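# Unload three sand cores from mould onto plywood boards

## Task

Remove three sand cores from the mould: the elongated core with the rounded nose, plus the two upright bladed cores in the mould half on the robot's right (the -y side, nearest right_arm). Put all three down on the plywood boards next to the mould and release them. The other two cores must stay upright in the mould.

## Robot and tools

Robot: two arms, left_arm and right_arm. Each has six joints and a two-finger gripper. Base positions in the scene frame: left_arm (+0.031, +0.345, 0) m with quat_wxyz (+1.000, 0, 0, +0.008); right_arm (+0.030, -0.335, 0) m with quat_wxyz (+1.000, 0, 0, -0.014). A two-camera stand is fixed behind the arms. The images come from the wrist cameras cam_left_wrist and cam_right_wrist, each 896x504. If a wrist-camera cable brushes an object or fixture, that counts as contact by that arm.

Frames: the scene frame has its origin at table-top height, halfway between the nominal bases. +x points out over the table, +y toward left_arm, +z up. The image sides do not match the arm names. Each arm's end_effector_position (m) and end_effector_quat_wxyz are given in that arm's own base frame. The fingers point along the gripper's +z and close along its y. The reported point lies between the pads, about 1 cm behind the tips. It can be off by a few cm, more when the arm is stretched out.

A row has 14 numbers, each in [-1, 1], and both arms are always included. The first seven are left_arm: waist, shoulder, elbow, wrist pitch, wrist yaw, wrist roll, opening. The next seven are the same for right_arm. The six joint numbers are offsets, not poses. They are scaled so that 1.0 = 2.224 rad for waist, shoulder and elbow, and 8.485 rad for the three wrist joints. They count from the Joint targets that stood when the action or move began. Opening is absolute: +1 fully open, -1 closed. A 0 there is a real command (half closed), so repeat the current opening to keep a gripper as it is. Stated joint ranges (rad): waist -2.618 to 3.054, shoulder 0.000 to 3.142, elbow 0.000 to 3.142, wrist pitch -1.571 to 1.571, wrist yaw -1.571 to 1.571, wrist roll -2.094 to 2.094. A request more than 0.059 rad beyond a range is refused for both arms. Each step, a target may lead the measured angle by at most 0.339 rad (first three joints) or 2.2 rad (wrist joints). Targets that would put a gripper more than 200 mm from where it is now get scaled back.

execute_actions(actions, cameras): actions is a list of actions. Each action is a list of up to 15 rows, one row per 1/30 s step. A shorter action repeats its last row to fill 15 steps. Every row inside an action is offset from the targets at that action's start, not from the row before. Sending the same offset in a following action therefore moves the joint further. Images are returned only if actions is empty or cameras lists names ("all" gives every camera). An unknown camera name makes the call invalid. An empty list is the way to look around.

move(target, speed, blend, opening_speed, grip_force, blocking, cameras): target is one 14-number row, or a list of up to 15 rows. Every row is offset from the same Joint targets held at the start of the call, not chained from one row to the next. All joints travel together, so the gripper follows a curve and nothing steers around obstacles. speed: rad/s for whichever joint travels farthest, 0.01 to 12.57, default 0.5; give one value, or one per target. blend: rad of corner rounding per target, default 0 (full stop at each). opening_speed: the opening's rate per second on the -1..+1 scale, at least 0.2; use it to close gently. grip_force: newtons per finger pad, 10 to 50, one value or one per arm. It persists until changed, and lower values close slowly. blocking=false returns after about 0.5 s while the motion continues. The result adds a "move:" line with the outcome: done, off_target, moving, held or fault, plus limits=held when steps were withheld.

wait(seconds 0 to 10) lets the scene run with the last command held. stop() brakes a running move. zoom_image(camera, region [x0, y0, x1, y1] in image pixels, at most 504 by 504) enlarges part of the latest image from cam_left_wrist or cam_right_wrist. finished_scene(scene) closes the current scene, given by number. It is final, so make no other call in that reply.

Results: Joint positions (rad) and Joint velocities (rad/s) come per arm in the joint order above, followed by the pad gap (m; 0.094 fully open). Joint targets is the base for your next offsets. Tool commands shows each gripper's present command. grip_measured reads on the opening scale. With nothing held it reads slightly wide; on a firmly held part it reads a bit narrower than the part. grip_effort_nm is the gripper motor's averaged effort (negative means closing) and is not pad force. Joint torques are total drive outputs, noisy and offset. Other lines: "joint sent to its limit", "joint command not followed" (the clearance check altered targets), MOTOR HOT, and OVER-TEMPERATURE FAULT (the arm folds and stays idle).

Suggested order:
1. Look with an empty actions list.
2. Open the gripper, bring it above a core, and lower it.
3. Close slowly with moderate grip_force.
4. Lift clear, carry the core over the plywood, and set it down gently.
5. Open well above grip_measured, then back off.

right_arm suits the right-half cores. Keep the grippers clear of the two cores that stay.

Avoid: dropping or releasing a core while it is still moving; fast impacts; pressing hard into the mould, the table or the other arm; any contact between the two arms; strain on a camera cable; and letting anything fall off the table or leaving it off the table. Do not hold loads stretched out for long, because motors heat. A stalled arm keeps pushing until you command its targets back. Loose objects may get small random nudges.

Each tool is called after "Call:" as name(argument=value, ...), one argument or row to a line, values as JSON.

## Session

Call:
execute_actions(
  actions=[],
)

Scene clock: 0.00 s.
left_arm: end_effector_position=(+0.3491, -0.0518, +0.2090) grip_measured=+1.000 grip_effort_nm=n/a end_effector_quat_wxyz=(+0.533, -0.007, +0.815, -0.226) | right_arm: end_effector_position=(+0.3047, +0.0784, +0.1820) grip_measured=+1.000 grip_effort_nm=n/a end_effector_quat_wxyz=(+0.477, +0.034, +0.863, +0.162)
Joint positions: left_arm=[0.064 1.008 0.577 0.059 0.429 -0.249 0.094] | right_arm=[0.21 0.845 0.563 -0.234 -0.068 0.329 0.094]
Joint velocities: within noise
Joint torques (N m): no reading
Heat: left arm: 33 °C; right arm: 32 °C.
Joint targets: left_arm=[0.064 1.000 0.586 0.063 0.431 -0.247] | right_arm=[0.210 0.838 0.575 -0.230 -0.068 0.327]
Tool commands: left_gripper/opening=+1.0 right_gripper/opening=+1.0

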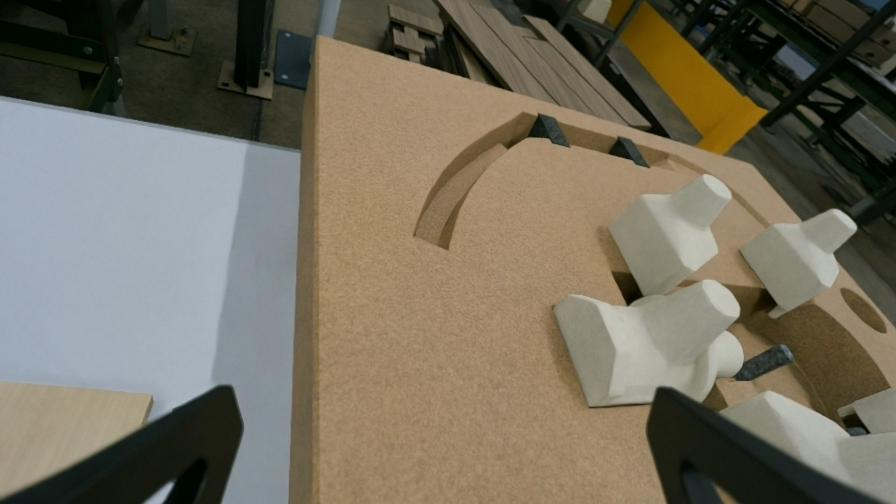

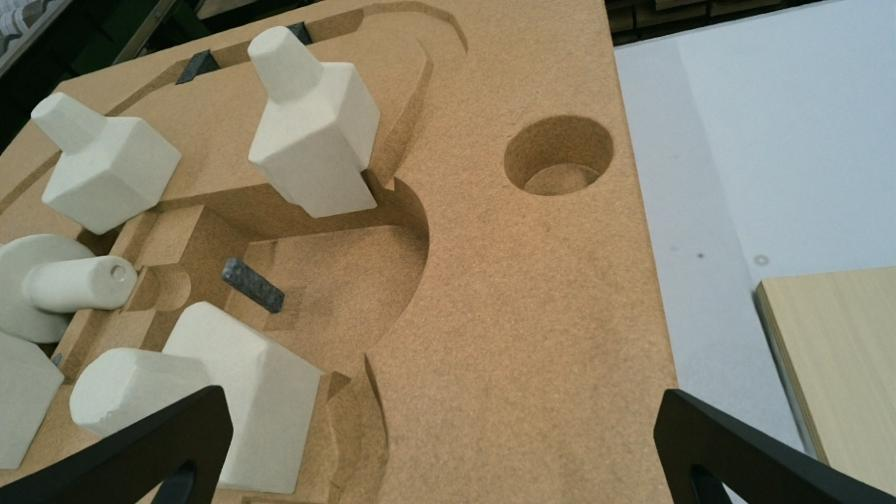

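Call:
move(
  target=[-0.254,0.3822,0.6358,-0.1547,-0.0508,0.0291,1,0.1075,0.455,0.6407,-0.1202,0.008,-0.0385,1],
  speed=1.0,
  cameras=["all"],
)

Scene clock: 7.60 s.
left_arm: end_effector_position=(+0.3817, -0.2097, +0.2437) grip_measured=+1.000 grip_effort_nm=0.03 end_effector_quat_wxyz=(+0.223, +0.239, +0.943, -0.062) | right_arm: end_effector_position=(+0.3938, +0.1904, +0.2379) grip_measured=+1.000 grip_effort_nm=0.03 end_effector_quat_wxyz=(+0.220, -0.212, +0.950, +0.054)
Joint positions: left_arm=[-0.501 1.833 1.974 -1.244 0.009 -0.006 0.094] | right_arm=[0.445 1.844 1.968 -1.238 -0.007 0.007 0.094]
Joint torques (N m): left_arm=[0.03 -6.72 7.12 1.22 -0.07 0.01] | right_arm=[0.34 -7.38 7.92 0.73 0.06 -0.12]
Heat: left arm: 33 °C; right arm: 34 °C.
Joint targets: left_arm=[-0.501 1.850 2.000 -1.250 0.000 0.001] | right_arm=[0.448 1.850 2.000 -1.250 0.000 0.000]
move: done

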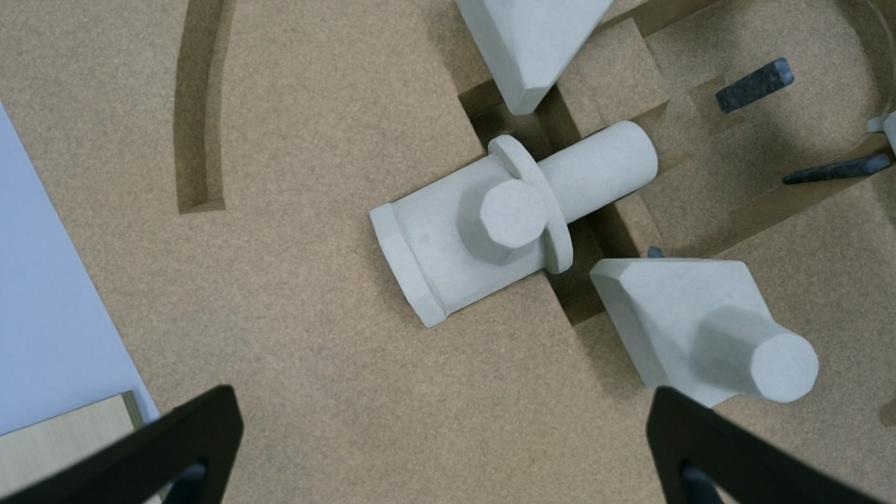

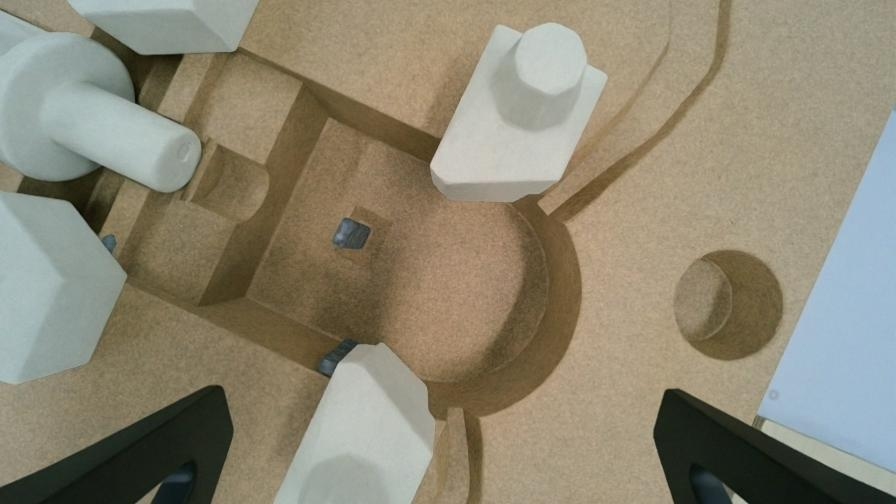

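Call:
move(
  target=[-0.0243,0.1138,0.1259,0,0,0.1285,1,0.0477,0.0553,0.0764,-0.0377,0,-0.1025,1],
  speed=0.8,
  cameras=["all"],
)

Scene clock: 48.70 s.
left_arm: end_effector_position=(+0.4268, -0.2594, +0.2299) grip_measured=+1.000 grip_effort_nm=0.03 end_effector_quat_wxyz=(+0.237, +0.706, +0.664, +0.065) | right_arm: end_effector_position=(+0.3400, +0.2098, +0.2196) grip_measured=+1.000 grip_effort_nm=0.02 end_effector_quat_wxyz=(+0.097, -0.646, +0.757, -0.014)
Joint positions: left_arm=[-0.548 2.082 2.255 -1.247 0.001 1.084 0.094] | right_arm=[0.549 1.961 2.14 -1.554 -0.003 -0.862 0.094]
Joint torques (N m): left_arm=[-0.53 -8.34 7.01 1.34 0.03 0.01] | right_arm=[0.5 -7.42 7.28 0.28 0.02 -0.09]
Heat: left arm: 35 °C; right arm: 34 °C.
Joint targets: left_arm=[-0.555 2.103 2.281 -1.250 0.000 1.091] | right_arm=[0.555 1.973 2.170 -1.570 0.000 -0.870]
move: done

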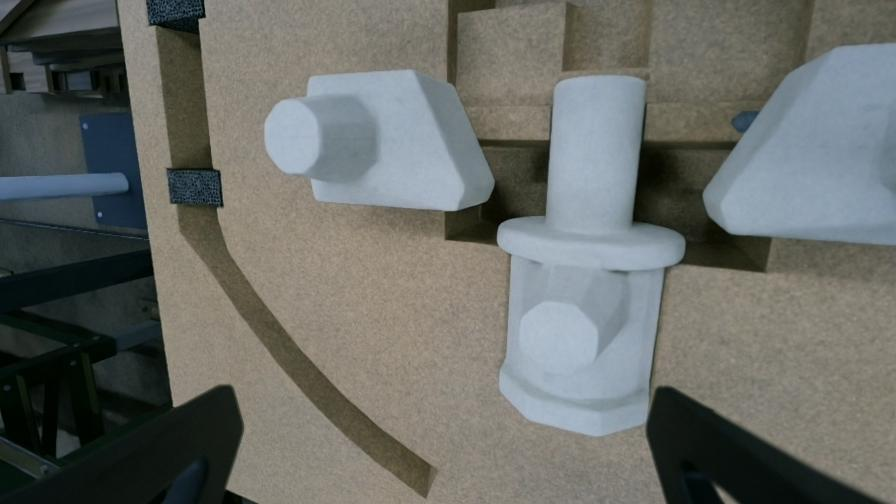

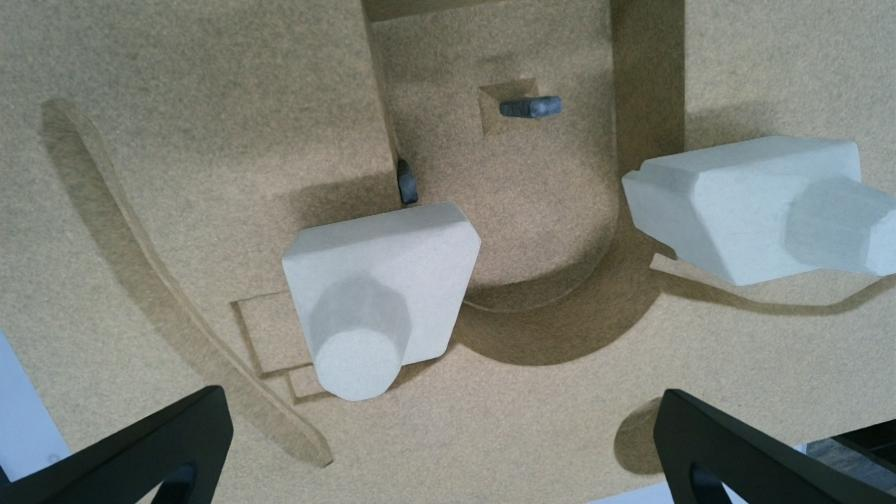

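Call:
move(
  target=[-0.0067,0.0427,0.054,-0.0163,0,-0.0931,1,0.0067,-0.0486,-0.1776,0.0283,0,0,1],
  speed=0.5,
  cameras=["all"],
)

Scene clock: 67.33 s.
left_arm: end_effector_position=(+0.4178, -0.2621, +0.2120) grip_measured=+1.000 grip_effort_nm=0.03 end_effector_quat_wxyz=(+0.193, +0.414, +0.889, -0.025) | right_arm: end_effector_position=(+0.3234, +0.2055, +0.1492) grip_measured=+1.000 grip_effort_nm=0.03 end_effector_quat_wxyz=(+0.053, -0.653, +0.756, -0.007)
Joint positions: left_arm=[-0.562 2.174 2.375 -1.381 0.001 0.308 0.094] | right_arm=[0.562 1.904 1.785 -1.345 -0.003 -0.863 0.094]
Joint torques (N m): left_arm=[-0.69 -8.66 6.8 1.11 0.02 -0.16] | right_arm=[0.65 -11.41 4.52 0.41 0.02 -0.12]
Heat: left arm: 35 °C; right arm: 36 °C.
Joint targets: left_arm=[-0.570 2.198 2.401 -1.388 0.000 0.301] | right_arm=[0.570 1.865 1.775 -1.330 0.000 -0.870]
move: off_target (right_arm); right_arm: the shoulder is farthest, 0.039 rad from its target

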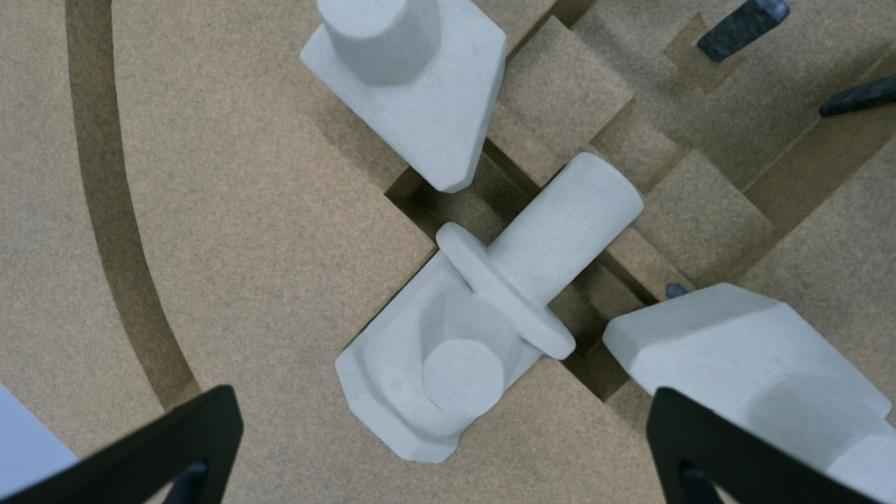

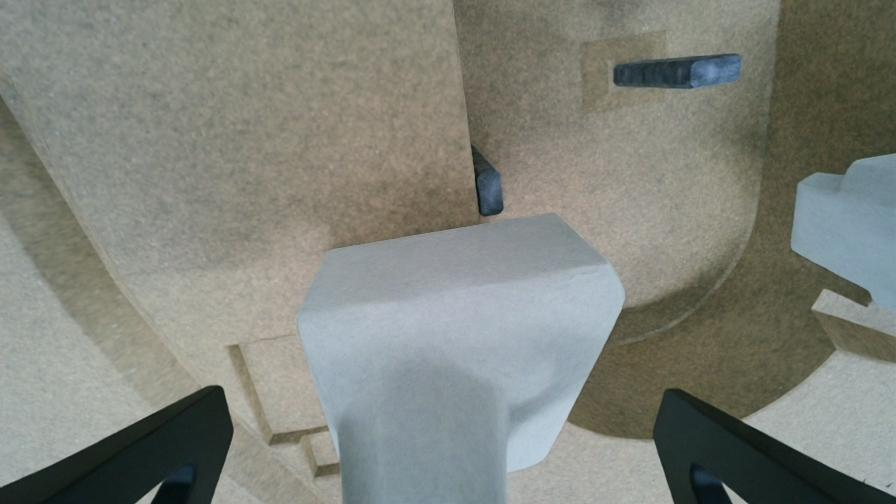

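Call:
move(
  target=[0,-0.0382,-0.1556,0.0303,0,0,1,0,0,0,0,0,0,-0.6],
  speed=0.3,
  opening_speed=1.0,
  cameras=["all"],
)

Scene clock: 74.27 s.
left_arm: end_effector_position=(+0.4210, -0.2641, +0.1360) grip_measured=+1.000 grip_effort_nm=0.03 end_effector_quat_wxyz=(+0.161, +0.416, +0.895, -0.021) | right_arm: end_effector_position=(+0.3215, +0.2065, +0.1508) grip_measured=-0.235 grip_effort_nm=-1.00 end_effector_quat_wxyz=(+0.053, -0.655, +0.754, -0.006)
Joint positions: left_arm=[-0.562 2.161 2.062 -1.145 0.001 0.307 0.094] | right_arm=[0.566 1.899 1.784 -1.348 -0.005 -0.864 0.036]
Joint torques (N m): left_arm=[-0.53 -14.19 4.48 1.17 0.03 -0.13] | right_arm=[0.32 -10.91 4.56 0.45 0.05 -0.1]
Heat: left arm: 36 °C; right arm: 36 °C.
Joint targets: left_arm=[-0.570 2.113 2.054 -1.131 0.000 0.301] | right_arm=[0.570 1.865 1.775 -1.330 0.000 -0.870]
move: off_target (left_arm); left_arm: the shoulder is farthest, 0.048 rad from its target

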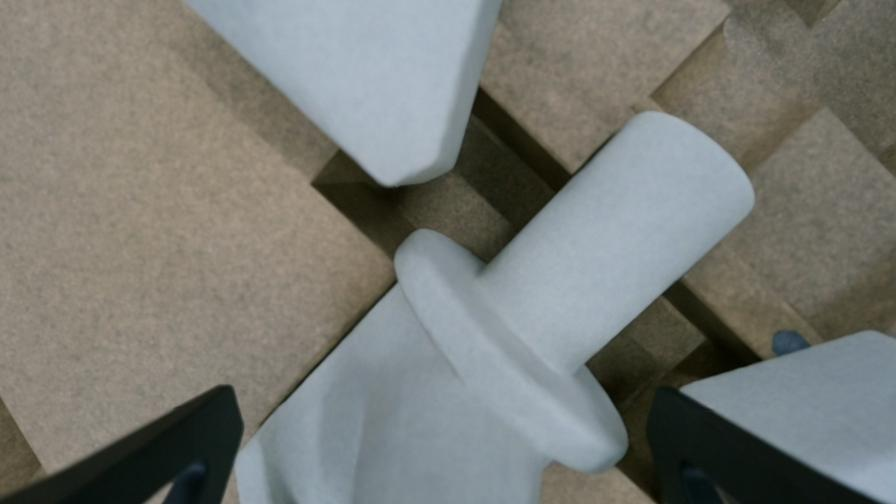

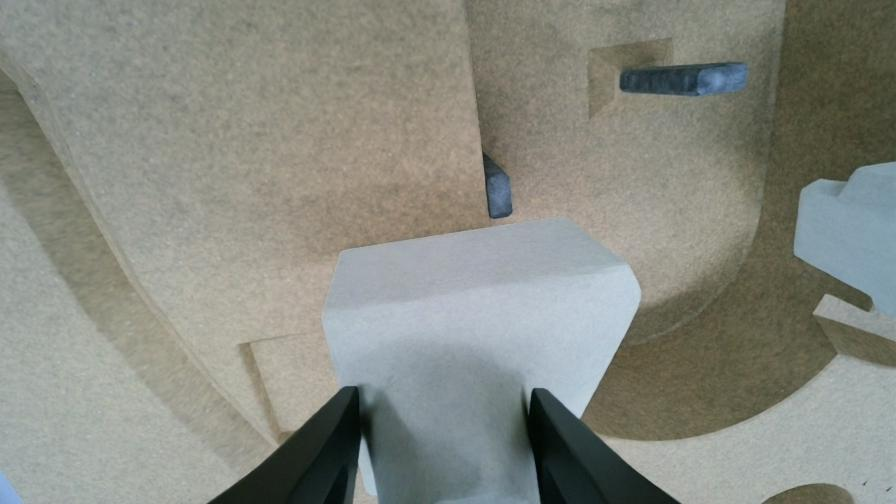

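Call:
move(
  target=[
    [0,-0.01,0,0,0,0,1,0,0.0292,0.1326,-0.0265,0,0,-0.6],
    [0,-0.01,0,0,0,0,-0.6,0,0.0292,0.1326,-0.0265,0,0,-0.6],
  ],
  speed=0.25,
  opening_speed=1.0,
  cameras=["all"],
)

Scene clock: 82.03 s.
left_arm: end_effector_position=(+0.4188, -0.2663, +0.1491) grip_measured=-0.259 grip_effort_nm=-1.00 end_effector_quat_wxyz=(+0.174, +0.417, +0.892, -0.024) | right_arm: end_effector_position=(+0.3198, +0.2054, +0.1999) grip_measured=-0.238 grip_effort_nm=-1.00 end_effector_quat_wxyz=(+0.058, -0.655, +0.754, -0.006)
Joint positions: left_arm=[-0.567 2.134 2.062 -1.145 0.003 0.306 0.035] | right_arm=[0.566 1.931 2.026 -1.55 -0.005 -0.864 0.036]
Joint torques (N m): left_arm=[-0.21 -13.67 4.51 1.24 0 -0.11] | right_arm=[0.35 -8.18 8.46 0.25 0.03 -0.1]
Heat: left arm: 37 °C; right arm: 37 °C.
Joint targets: left_arm=[-0.570 2.091 2.054 -1.131 0.000 0.301] | right_arm=[0.570 1.930 2.070 -1.555 0.000 -0.870]
move: off_target (left_arm, right_arm); target 2's new numbers were sent with left_arm's shoulder 0.049 rad from that target; left_arm: the shoulder is farthest, 0.043 rad from its target; right_arm: the elbow is farthest, 0.044 rad from its target

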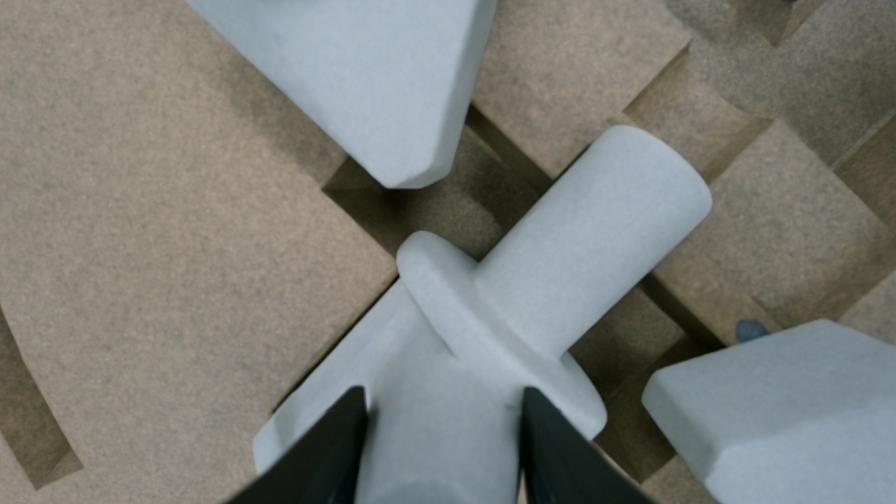

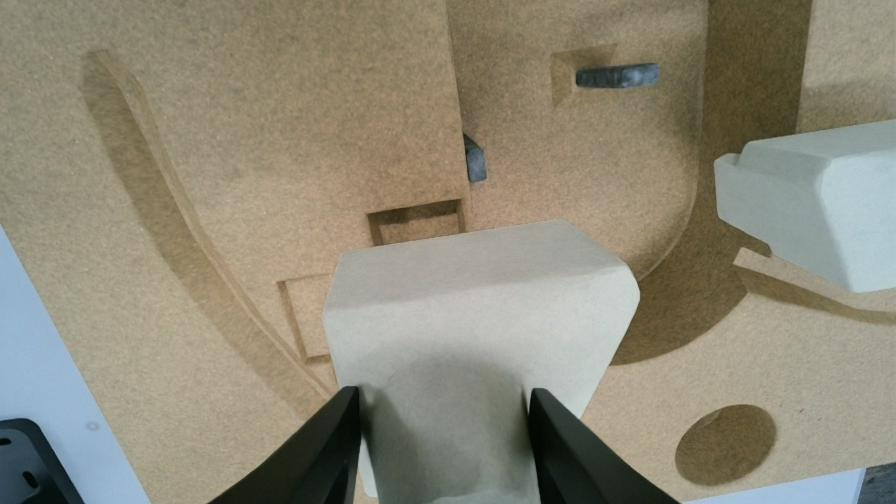

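Call:
move(
  target=[
    [0,0.0445,0.1646,-0.0305,0,0,-0.6,0,0.0225,0.09,-0.0018,0,0,-0.6],
    [0.0796,-0.0715,-0.0063,-0.0152,0,0.02,-0.6,0,-0.4056,-0.4393,0.1049,0,0.119,-0.6],
    [0.3462,-0.2567,-0.2041,-0.0117,0,0,-0.6,-0.4362,-0.4056,-0.4393,0.1049,0,0.119,-0.6],
  ],
  speed=[0.25,0.7,0.7],
  blend=[0,0.05,0],
  cameras=["all"],
)

Scene clock: 106.40 s.
left_arm: end_effector_position=(+0.3351, +0.0693, +0.2077) grip_measured=-0.260 grip_effort_nm=-1.00 end_effector_quat_wxyz=(+0.149, +0.053, +0.987, +0.041) | right_arm: end_effector_position=(+0.2944, -0.1234, +0.2456) grip_measured=-0.239 grip_effort_nm=-1.00 end_effector_quat_wxyz=(+0.399, +0.242, +0.883, -0.054)
Joint positions: left_arm=[0.198 1.577 1.592 -1.276 -0.005 0.307 0.035] | right_arm=[-0.398 1.06 1.084 -0.766 0.003 0.136 0.036]
Joint torques (N m): left_arm=[0.12 -10.17 5.52 1.52 0.09 -0.12] | right_arm=[-0.31 -4.79 6.61 2.21 -0.04 0]
Heat: left arm: 43 °C; right arm: 37 °C.
Joint targets: left_arm=[0.200 1.520 1.600 -1.231 0.000 0.301] | right_arm=[-0.401 1.028 1.093 -0.665 0.000 0.140]
move: off_target (left_arm, right_arm); left_arm: the shoulder is farthest, 0.057 rad from its target; right_arm: the wrist pitch is farthest, 0.101 rad from its target

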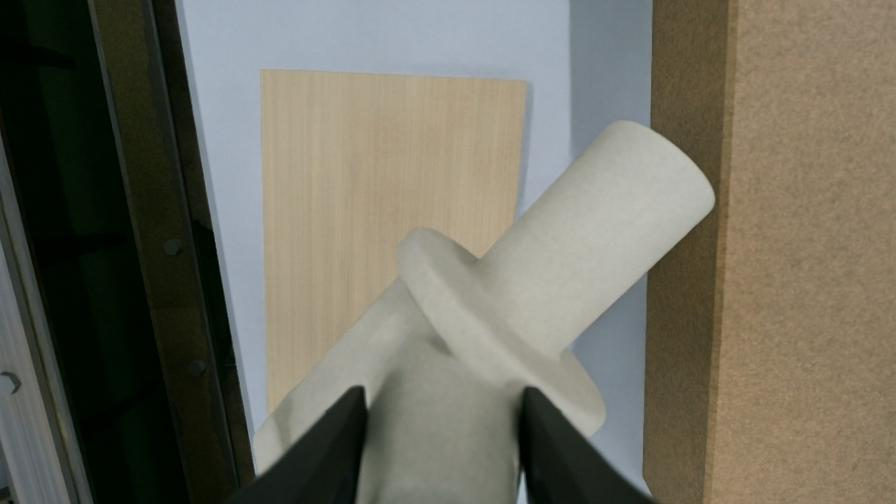

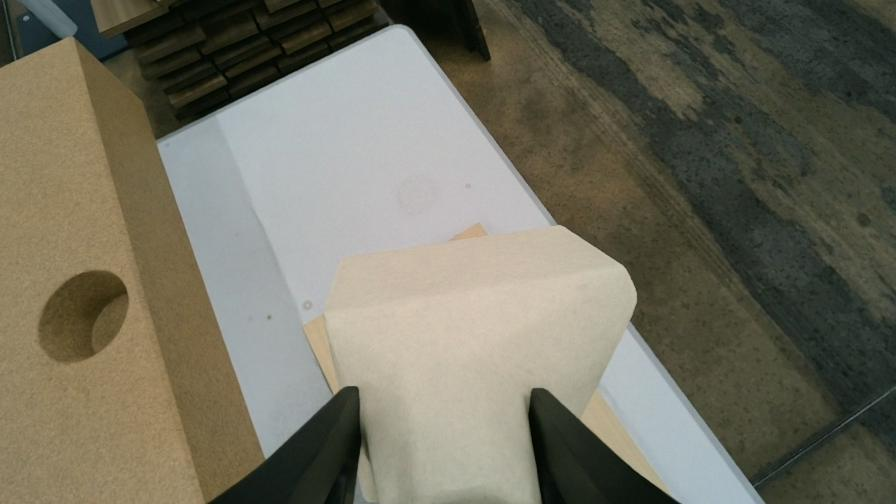

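Call:
move(
  target=[0.0652,-0.0472,-0.1776,0.039,0,0,-0.6,-0.0095,0.1268,-0.3431,0.1762,0,0,-0.6],
  speed=0.6,
  cameras=["all"],
)

Scene clock: 122.93 s.
left_arm: end_effector_position=(+0.3103, +0.1110, +0.1348) grip_measured=-0.260 grip_effort_nm=-1.00 end_effector_quat_wxyz=(+0.158, -0.016, +0.986, +0.055) | right_arm: end_effector_position=(+0.3440, -0.1508, +0.1228) grip_measured=-0.239 grip_effort_nm=-1.00 end_effector_quat_wxyz=(+0.582, +0.221, +0.778, -0.083)
Joint positions: left_arm=[0.338 1.475 1.195 -0.954 -0.005 0.306 0.035] | right_arm=[-0.414 1.321 0.318 0.689 0.003 0.137 0.036]
Joint torques (N m): left_arm=[0.59 -9.69 5.91 1.65 0.07 -0.12] | right_arm=[-0.69 -4.25 5.98 2.84 -0.04 -0.01]
Heat: left arm: 41 °C; right arm: 40 °C.
Joint targets: left_arm=[0.345 1.415 1.206 -0.900 0.000 0.301] | right_arm=[-0.422 1.310 0.330 0.830 0.000 0.140]
move: off_target (left_arm, right_arm); left_arm: the shoulder is farthest, 0.060 rad from its target; right_arm: the wrist pitch is farthest, 0.141 rad from its target

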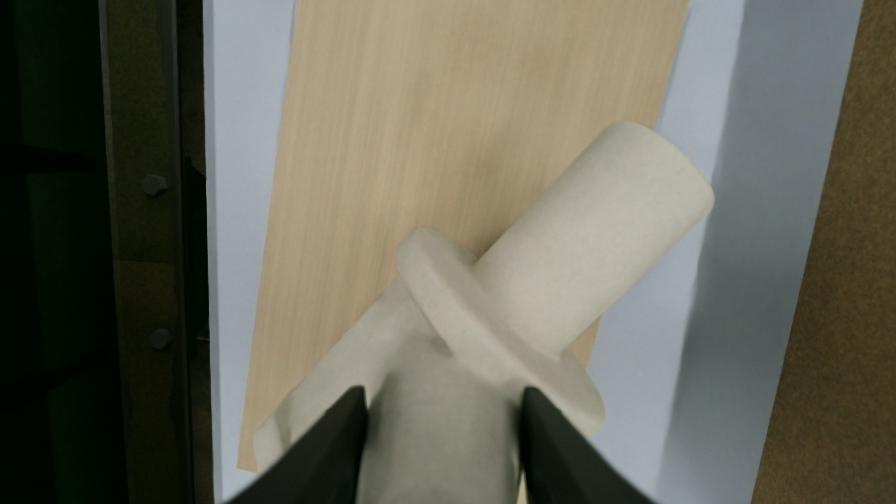

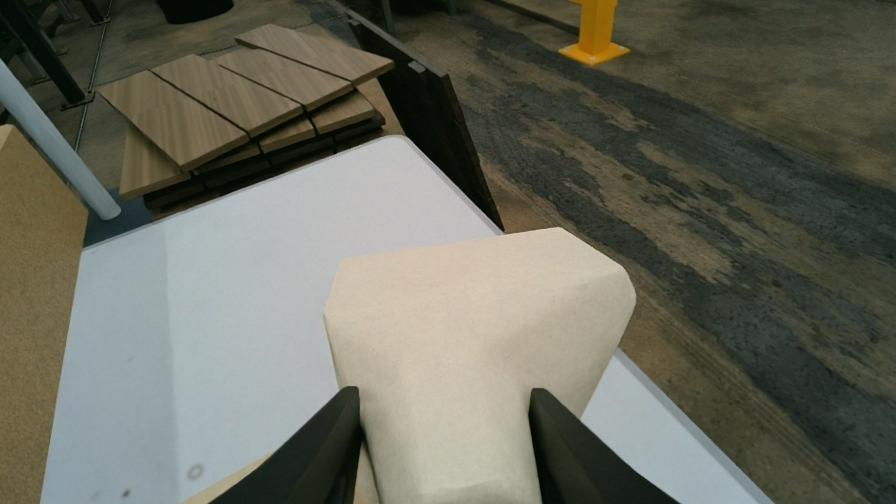

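Call:
move(
  target=[
    [0,0,-0.0247,0.0065,0,0,-0.6,-0.0306,-0.063,-0.0427,-0.0165,0,0,-0.6],
    [0,0,-0.0247,0.0065,0,0,-0.6,-0.0306,-0.0022,-0.063,0.0047,0,0,-0.6],
  ],
  speed=0.25,
  cameras=["all"],
)

Scene clock: 136.03 s.
left_arm: end_effector_position=(+0.3092, +0.1106, +0.1219) grip_measured=-0.260 grip_effort_nm=-1.00 end_effector_quat_wxyz=(+0.159, -0.016, +0.986, +0.056) | right_arm: end_effector_position=(+0.3037, -0.1593, +0.0816) grip_measured=-0.239 grip_effort_nm=-1.00 end_effector_quat_wxyz=(+0.546, +0.255, +0.792, -0.098)
Joint positions: left_arm=[0.338 1.472 1.14 -0.9 -0.005 0.306 0.035] | right_arm=[-0.483 1.313 0.183 0.735 0.005 0.137 0.036]
Joint torques (N m): left_arm=[0.57 -9.48 5.85 1.68 0.09 -0.11] | right_arm=[-0.58 -3.45 5.12 2.74 -0.06 -0.01]
Heat: left arm: 40 °C; right arm: 47 °C.
Joint targets: left_arm=[0.345 1.415 1.150 -0.844 0.000 0.301] | right_arm=[-0.490 1.305 0.190 0.870 0.000 0.140]
move: off_target (left_arm, right_arm); left_arm: the shoulder is farthest, 0.057 rad from its target; right_arm: the wrist pitch is farthest, 0.135 rad from its target

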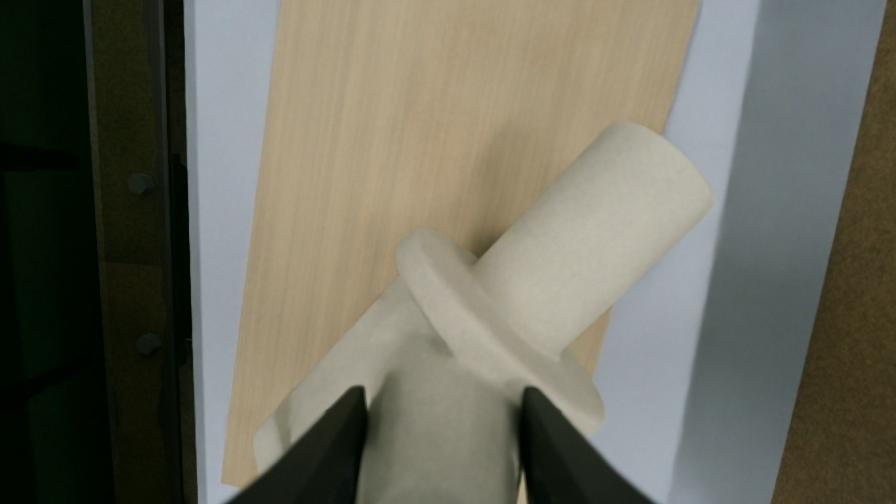

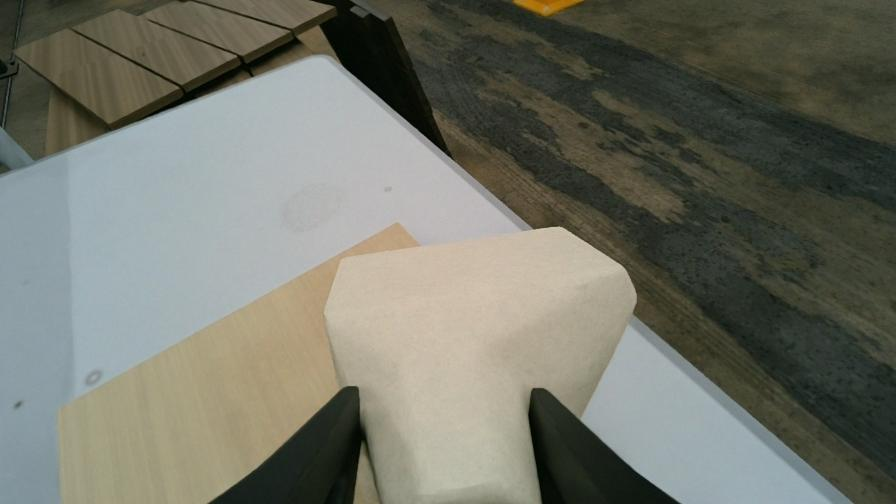

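Call:
move(
  target=[0,0,-0.0135,0.0035,0,0,-0.6,0.005,0.0306,-0.0103,0.0107,0,0,-0.6],
  speed=0.15,
  cameras=["all"],
)

Scene clock: 144.00 s.
left_arm: end_effector_position=(+0.3085, +0.1104, +0.1145) grip_measured=-0.260 grip_effort_nm=-1.00 end_effector_quat_wxyz=(+0.159, -0.016, +0.986, +0.056) | right_arm: end_effector_position=(+0.3053, -0.1601, +0.0785) grip_measured=-0.239 grip_effort_nm=-1.00 end_effector_quat_wxyz=(+0.556, +0.253, +0.785, -0.099)
Joint positions: left_arm=[0.338 1.472 1.111 -0.87 -0.005 0.306 0.035] | right_arm=[-0.483 1.378 0.163 0.846 0.005 0.137 0.036]
Joint torques (N m): left_arm=[0.62 -9.5 5.86 1.68 0.07 -0.12] | right_arm=[0.38 -3.37 4.56 2.59 -0.06 -0.01]
Heat: left arm: 39 °C; right arm: 49 °C.
Joint targets: left_arm=[0.345 1.415 1.121 -0.815 0.000 0.301] | right_arm=[-0.479 1.373 0.167 0.961 0.000 0.140]
move: off_target (left_arm, right_arm); left_arm: the shoulder is farthest, 0.057 rad from its target; right_arm: the wrist pitch is farthest, 0.115 rad from its target

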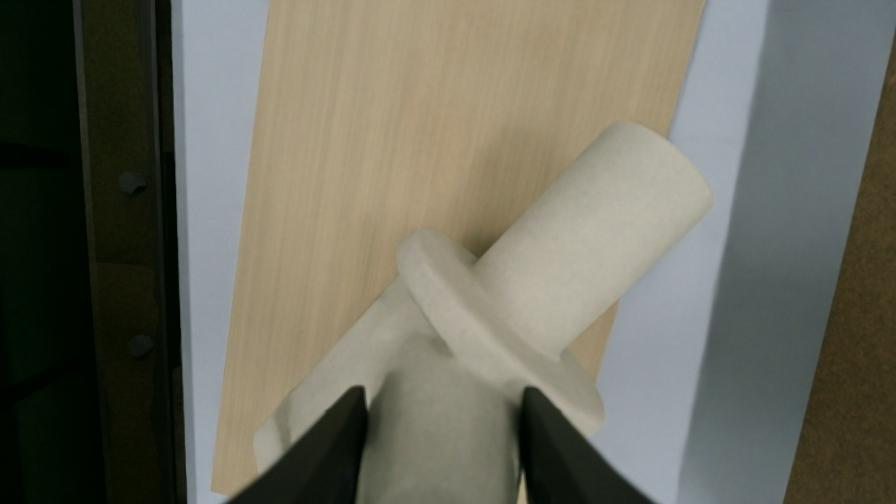

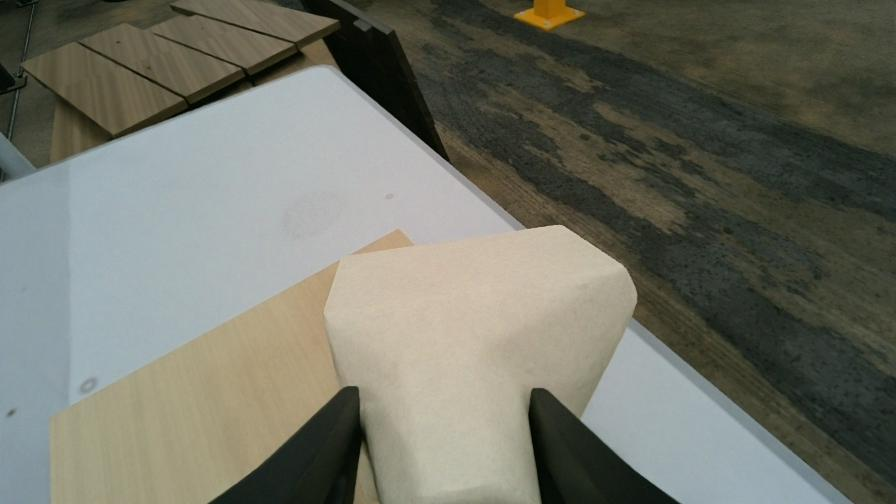

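Call:
move(
  target=[0,0,-0.0135,0.0035,0,0,-0.6,0,0.0306,-0.0103,0.0095,0,0,-0.6],
  speed=0.15,
)

Call:
move(
  target=[0,0,-0.0135,0.0035,0,0,-0.6,0,0.0306,-0.0103,0.0095,0,0,-0.6],
  speed=0.15,
  cameras=["all"],
)

Scene clock: 147.90 s.
left_arm: end_effector_position=(+0.3096, +0.1106, +0.1125) grip_measured=-0.260 grip_effort_nm=-1.00 end_effector_quat_wxyz=(+0.168, -0.016, +0.984, +0.058) | right_arm: end_effector_position=(+0.3060, -0.1605, +0.0752) grip_measured=-0.239 grip_effort_nm=-1.00 end_effector_quat_wxyz=(+0.565, +0.251, +0.779, -0.101)
Joint positions: left_arm=[0.338 1.462 1.088 -0.84 -0.004 0.305 0.035] | right_arm=[-0.483 1.442 0.144 0.952 0.005 0.137 0.036]
Joint torques (N m): left_arm=[0.55 -8.59 5.26 1.7 0.08 -0.1] | right_arm=[0.4 -3.33 3.93 2.38 -0.06 -0.02]
Heat: left arm: 39 °C; right arm: 50 °C.
Joint targets: left_arm=[0.345 1.415 1.090 -0.785 0.000 0.301] | right_arm=[-0.479 1.441 0.144 1.041 0.000 0.140]
move: off_target (left_arm, right_arm); left_arm: the wrist pitch is farthest, 0.055 rad from its target; right_arm: the wrist pitch is farthest, 0.090 rad from its target

Scene clock: 148.87 s.
left_arm: end_effector_position=(+0.3098, +0.1104, +0.1123) grip_measured=-0.260 grip_effort_nm=-1.00 end_effector_quat_wxyz=(+0.177, -0.016, +0.982, +0.060) | right_arm: end_effector_position=(+0.3058, -0.1604, +0.0722) grip_measured=-0.239 grip_effort_nm=-1.00 end_effector_quat_wxyz=(+0.574, +0.250, +0.773, -0.102)
Joint positions: left_arm=[0.338 1.446 1.066 -0.815 -0.002 0.305 0.035] | right_arm=[-0.483 1.507 0.124 1.057 0.005 0.137 0.036]
Joint torques (N m): left_arm=[0.57 -7.2 4.67 1.82 0.07 -0.12] | right_arm=[0.39 -3.17 3.38 2.14 -0.06 -0.01]
Heat: left arm: 39 °C; right arm: 49 °C.
Joint targets: left_arm=[0.345 1.415 1.061 -0.755 0.000 0.301] | right_arm=[-0.479 1.509 0.121 1.122 0.000 0.140]
move: off_target (left_arm, right_arm); left_arm: the wrist pitch is farthest, 0.059 rad from its target; right_arm: the wrist pitch is farthest, 0.065 rad from its target

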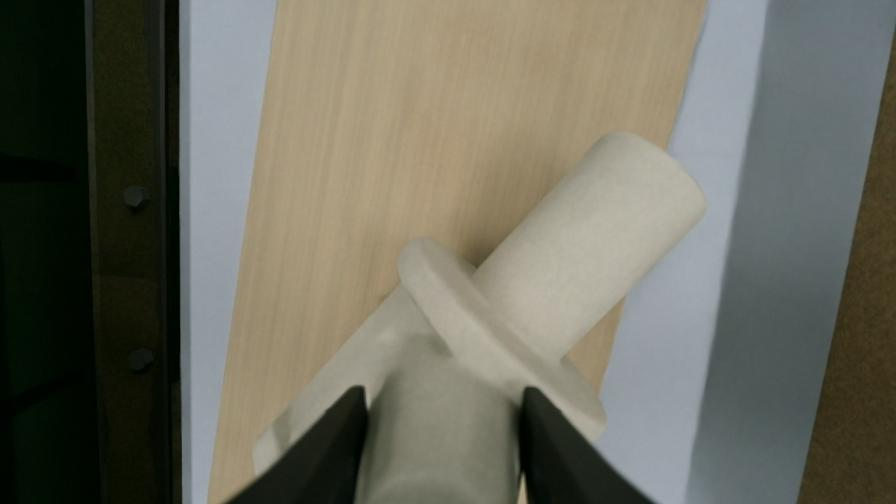

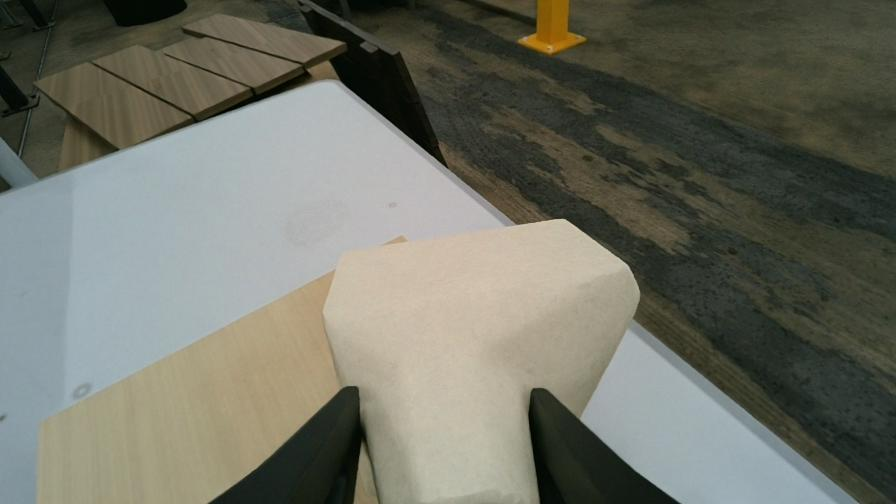

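Call:
move(
  target=[
    [0,-0.004,0.006,-0.003,0,0,-0.6,0,0.0567,-0.009,0.02,0,0,-0.6],
    [0,-0.004,0.006,-0.003,0,0,0.4,0,0.0567,-0.009,0.02,0,0,0.2],
  ],
  speed=0.15,
  opening_speed=0.4,
  cameras=["all"],
)

Scene clock: 158.73 s.
left_arm: end_effector_position=(+0.3135, +0.1123, +0.1177) grip_measured=+0.398 grip_effort_nm=0.13 end_effector_quat_wxyz=(+0.190, -0.017, +0.979, +0.065) | right_arm: end_effector_position=(+0.3092, -0.1619, +0.0760) grip_measured=+0.197 grip_effort_nm=0.19 end_effector_quat_wxyz=(+0.601, +0.243, +0.754, -0.107)
Joint positions: left_arm=[0.339 1.434 1.066 -0.797 -0.004 0.304 0.066] | right_arm=[-0.483 1.63 0.105 1.267 0.004 0.137 0.056]
Joint torques (N m): left_arm=[0.47 -6.98 5.81 1.37 0.06 -0.09] | right_arm=[0.36 -3.32 2.62 1.77 -0.05 -0.01]
Heat: left arm: 37 °C; right arm: 46 °C.
Joint targets: left_arm=[0.345 1.406 1.074 -0.781 0.000 0.301] | right_arm=[-0.479 1.636 0.101 1.292 0.000 0.140]
move: done; target 2's new numbers were sent with right_arm's wrist pitch 0.050 rad from that target

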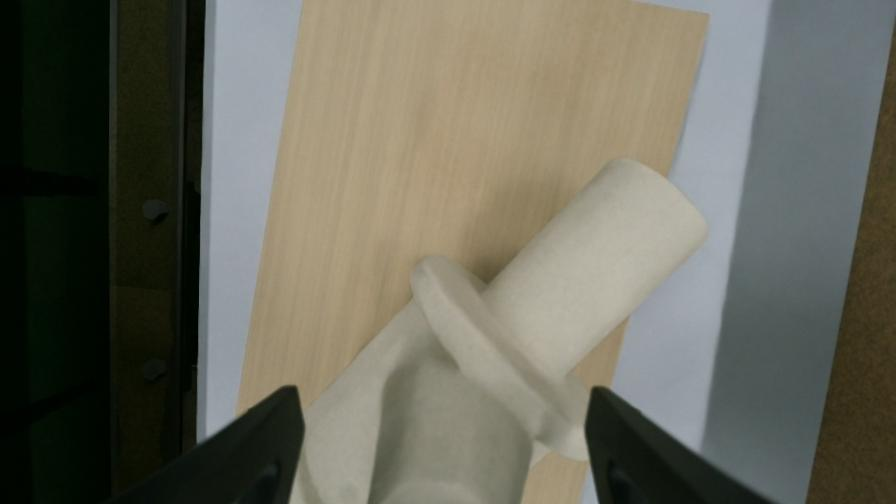

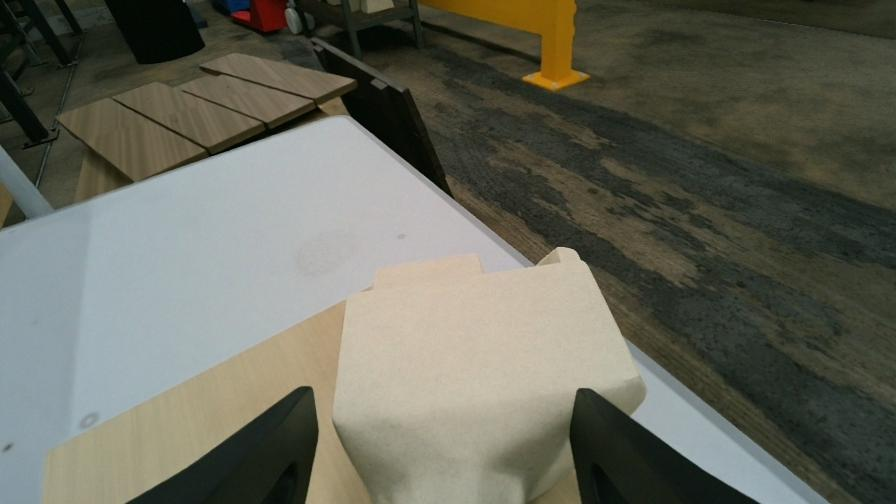

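Call:
move(
  target=[
    [0,-0.03,0.09,-0.031,0,0,0.9,0,-0.205,0.058,-0.079,0,0,0.6],
    [0,-0.06,0.18,-0.062,0,0,0.9,0,-0.2725,0.2918,-0.1756,0,0,0.9],
  ],
  speed=[0.35,0.8],
  opening_speed=0.8,
  cameras=["all"],
)

Scene clock: 171.00 s.
left_arm: end_effector_position=(+0.2673, +0.0960, +0.2424) grip_measured=+0.898 grip_effort_nm=0.13 end_effector_quat_wxyz=(+0.201, -0.017, +0.977, +0.069) | right_arm: end_effector_position=(+0.3154, -0.1652, +0.2022) grip_measured=+0.897 grip_effort_nm=0.18 end_effector_quat_wxyz=(+0.495, +0.265, +0.823, -0.088)
Joint positions: left_arm=[0.339 1.293 1.451 -1.3 -0.004 0.304 0.089] | right_arm=[-0.483 1.042 0.722 -0.197 0.004 0.137 0.089]
Joint torques (N m): left_arm=[0.5 -4.86 6.76 1.18 0.07 -0.1] | right_arm=[0.36 -3.45 8.62 1.42 -0.05 -0.01]
Heat: left arm: 36 °C; right arm: 44 °C.
Joint targets: left_arm=[0.345 1.273 1.474 -1.307 0.000 0.301] | right_arm=[-0.479 1.029 0.750 -0.198 0.000 0.140]
move: done

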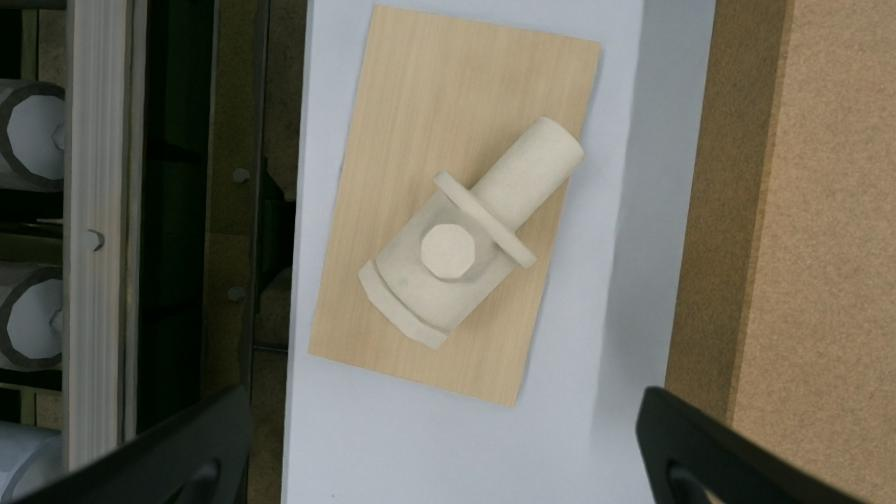

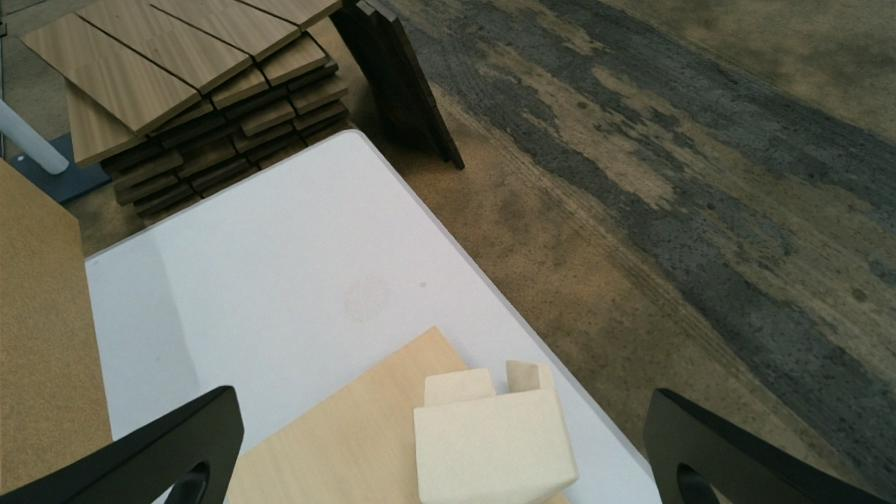

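Call:
move(
  target=[0,0,0,0,0,0,0.9,0.3826,0.5647,0.7914,-0.1246,0,-0.0165,1],
  speed=0.9,
  cameras=["cam_right_wrist"],
)

Scene clock: 201.70 s.
left_arm: end_effector_position=(+0.2673, +0.0960, +0.2424) grip_measured=+0.898 grip_effort_nm=0.13 end_effector_quat_wxyz=(+0.201, -0.017, +0.977, +0.069) | right_arm: end_effector_position=(+0.5068, +0.2025, +0.2114) grip_measured=+0.997 grip_effort_nm=0.18 end_effector_quat_wxyz=(+0.257, -0.179, +0.948, +0.050)
Joint positions: left_arm=[0.339 1.293 1.451 -1.3 -0.004 0.304 0.089] | right_arm=[0.378 2.277 2.479 -1.243 0 0.006 0.094]
Joint torques (N m): left_arm=[0.51 -4.77 6.8 1.19 0.07 -0.11] | right_arm=[-0.5 -10.24 7.79 0.8 -0.02 -0.1]
Heat: left arm: 36 °C; right arm: 41 °C.
Joint targets: left_arm=[0.345 1.273 1.474 -1.307 0.000 0.301] | right_arm=[0.372 2.285 2.510 -1.255 0.000 0.000]
move: done
Images, in order (width x height): cam_right_wrist 896x504.

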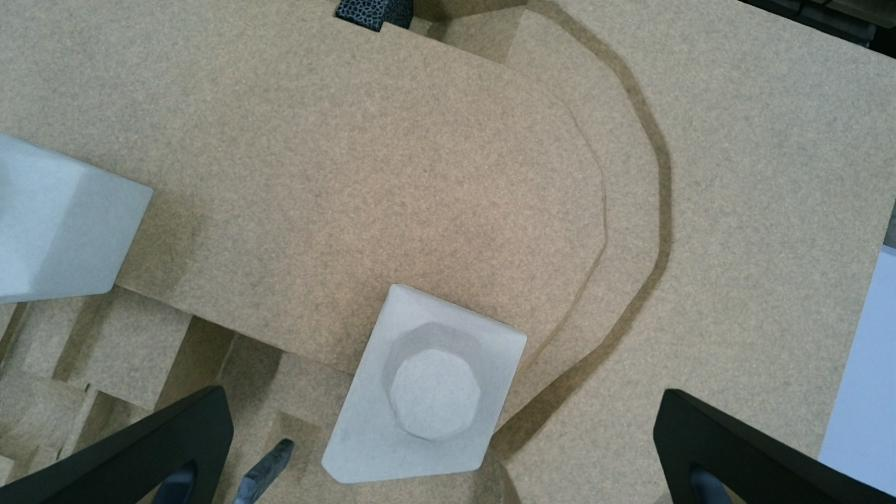

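Call:
move(
  target=[
    [0,0,0,0,0,0,0.9,0.0036,-0.054,-0.1754,0.0348,0,0,1],
    [0,0,0,0,0,0,0.9,0.0036,-0.054,-0.1754,0.0348,0,0,-0.6],
  ],
  speed=0.35,
  opening_speed=1.0,
  cameras=["cam_right_wrist"],
)

Scene clock: 210.40 s.
left_arm: end_effector_position=(+0.2673, +0.0960, +0.2424) grip_measured=+0.898 grip_effort_nm=0.13 end_effector_quat_wxyz=(+0.201, -0.017, +0.977, +0.069) | right_arm: end_effector_position=(+0.5104, +0.2033, +0.1555) grip_measured=-0.229 grip_effort_nm=-0.99 end_effector_quat_wxyz=(+0.253, -0.178, +0.950, +0.048)
Joint positions: left_arm=[0.339 1.293 1.451 -1.3 -0.004 0.304 0.089] | right_arm=[0.378 2.204 2.129 -0.976 0.003 0.007 0.036]
Joint torques (N m): left_arm=[0.46 -4.77 6.75 1.17 0.06 -0.12] | right_arm=[0.14 -14 5.08 1.05 -0.03 -0.12]
Heat: left arm: 37 °C; right arm: 40 °C.
Joint targets: left_arm=[0.345 1.273 1.474 -1.307 0.000 0.301] | right_arm=[0.380 2.165 2.120 -0.960 0.000 0.000]
move: off_target (right_arm); target 2's new numbers were sent with right_arm's shoulder 0.048 rad from that target; right_arm: the shoulder is farthest, 0.039 rad from its target
Images, in order (width x height): cam_right_wrist 896x504.

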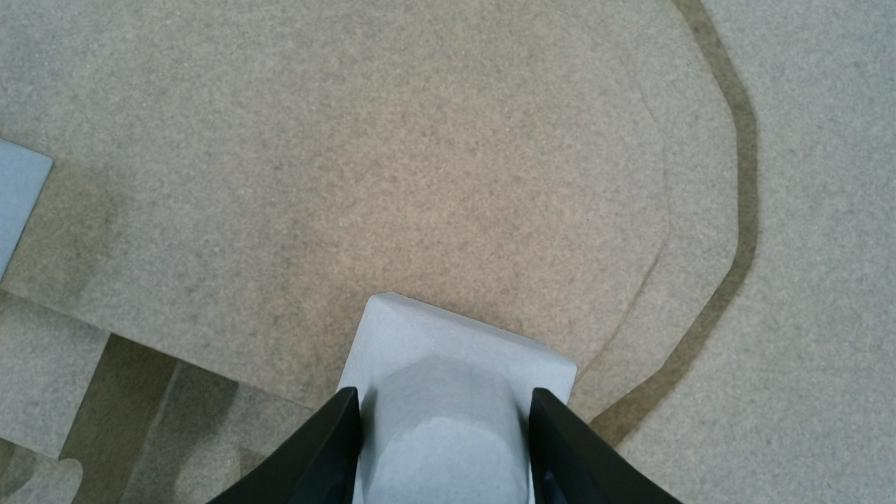

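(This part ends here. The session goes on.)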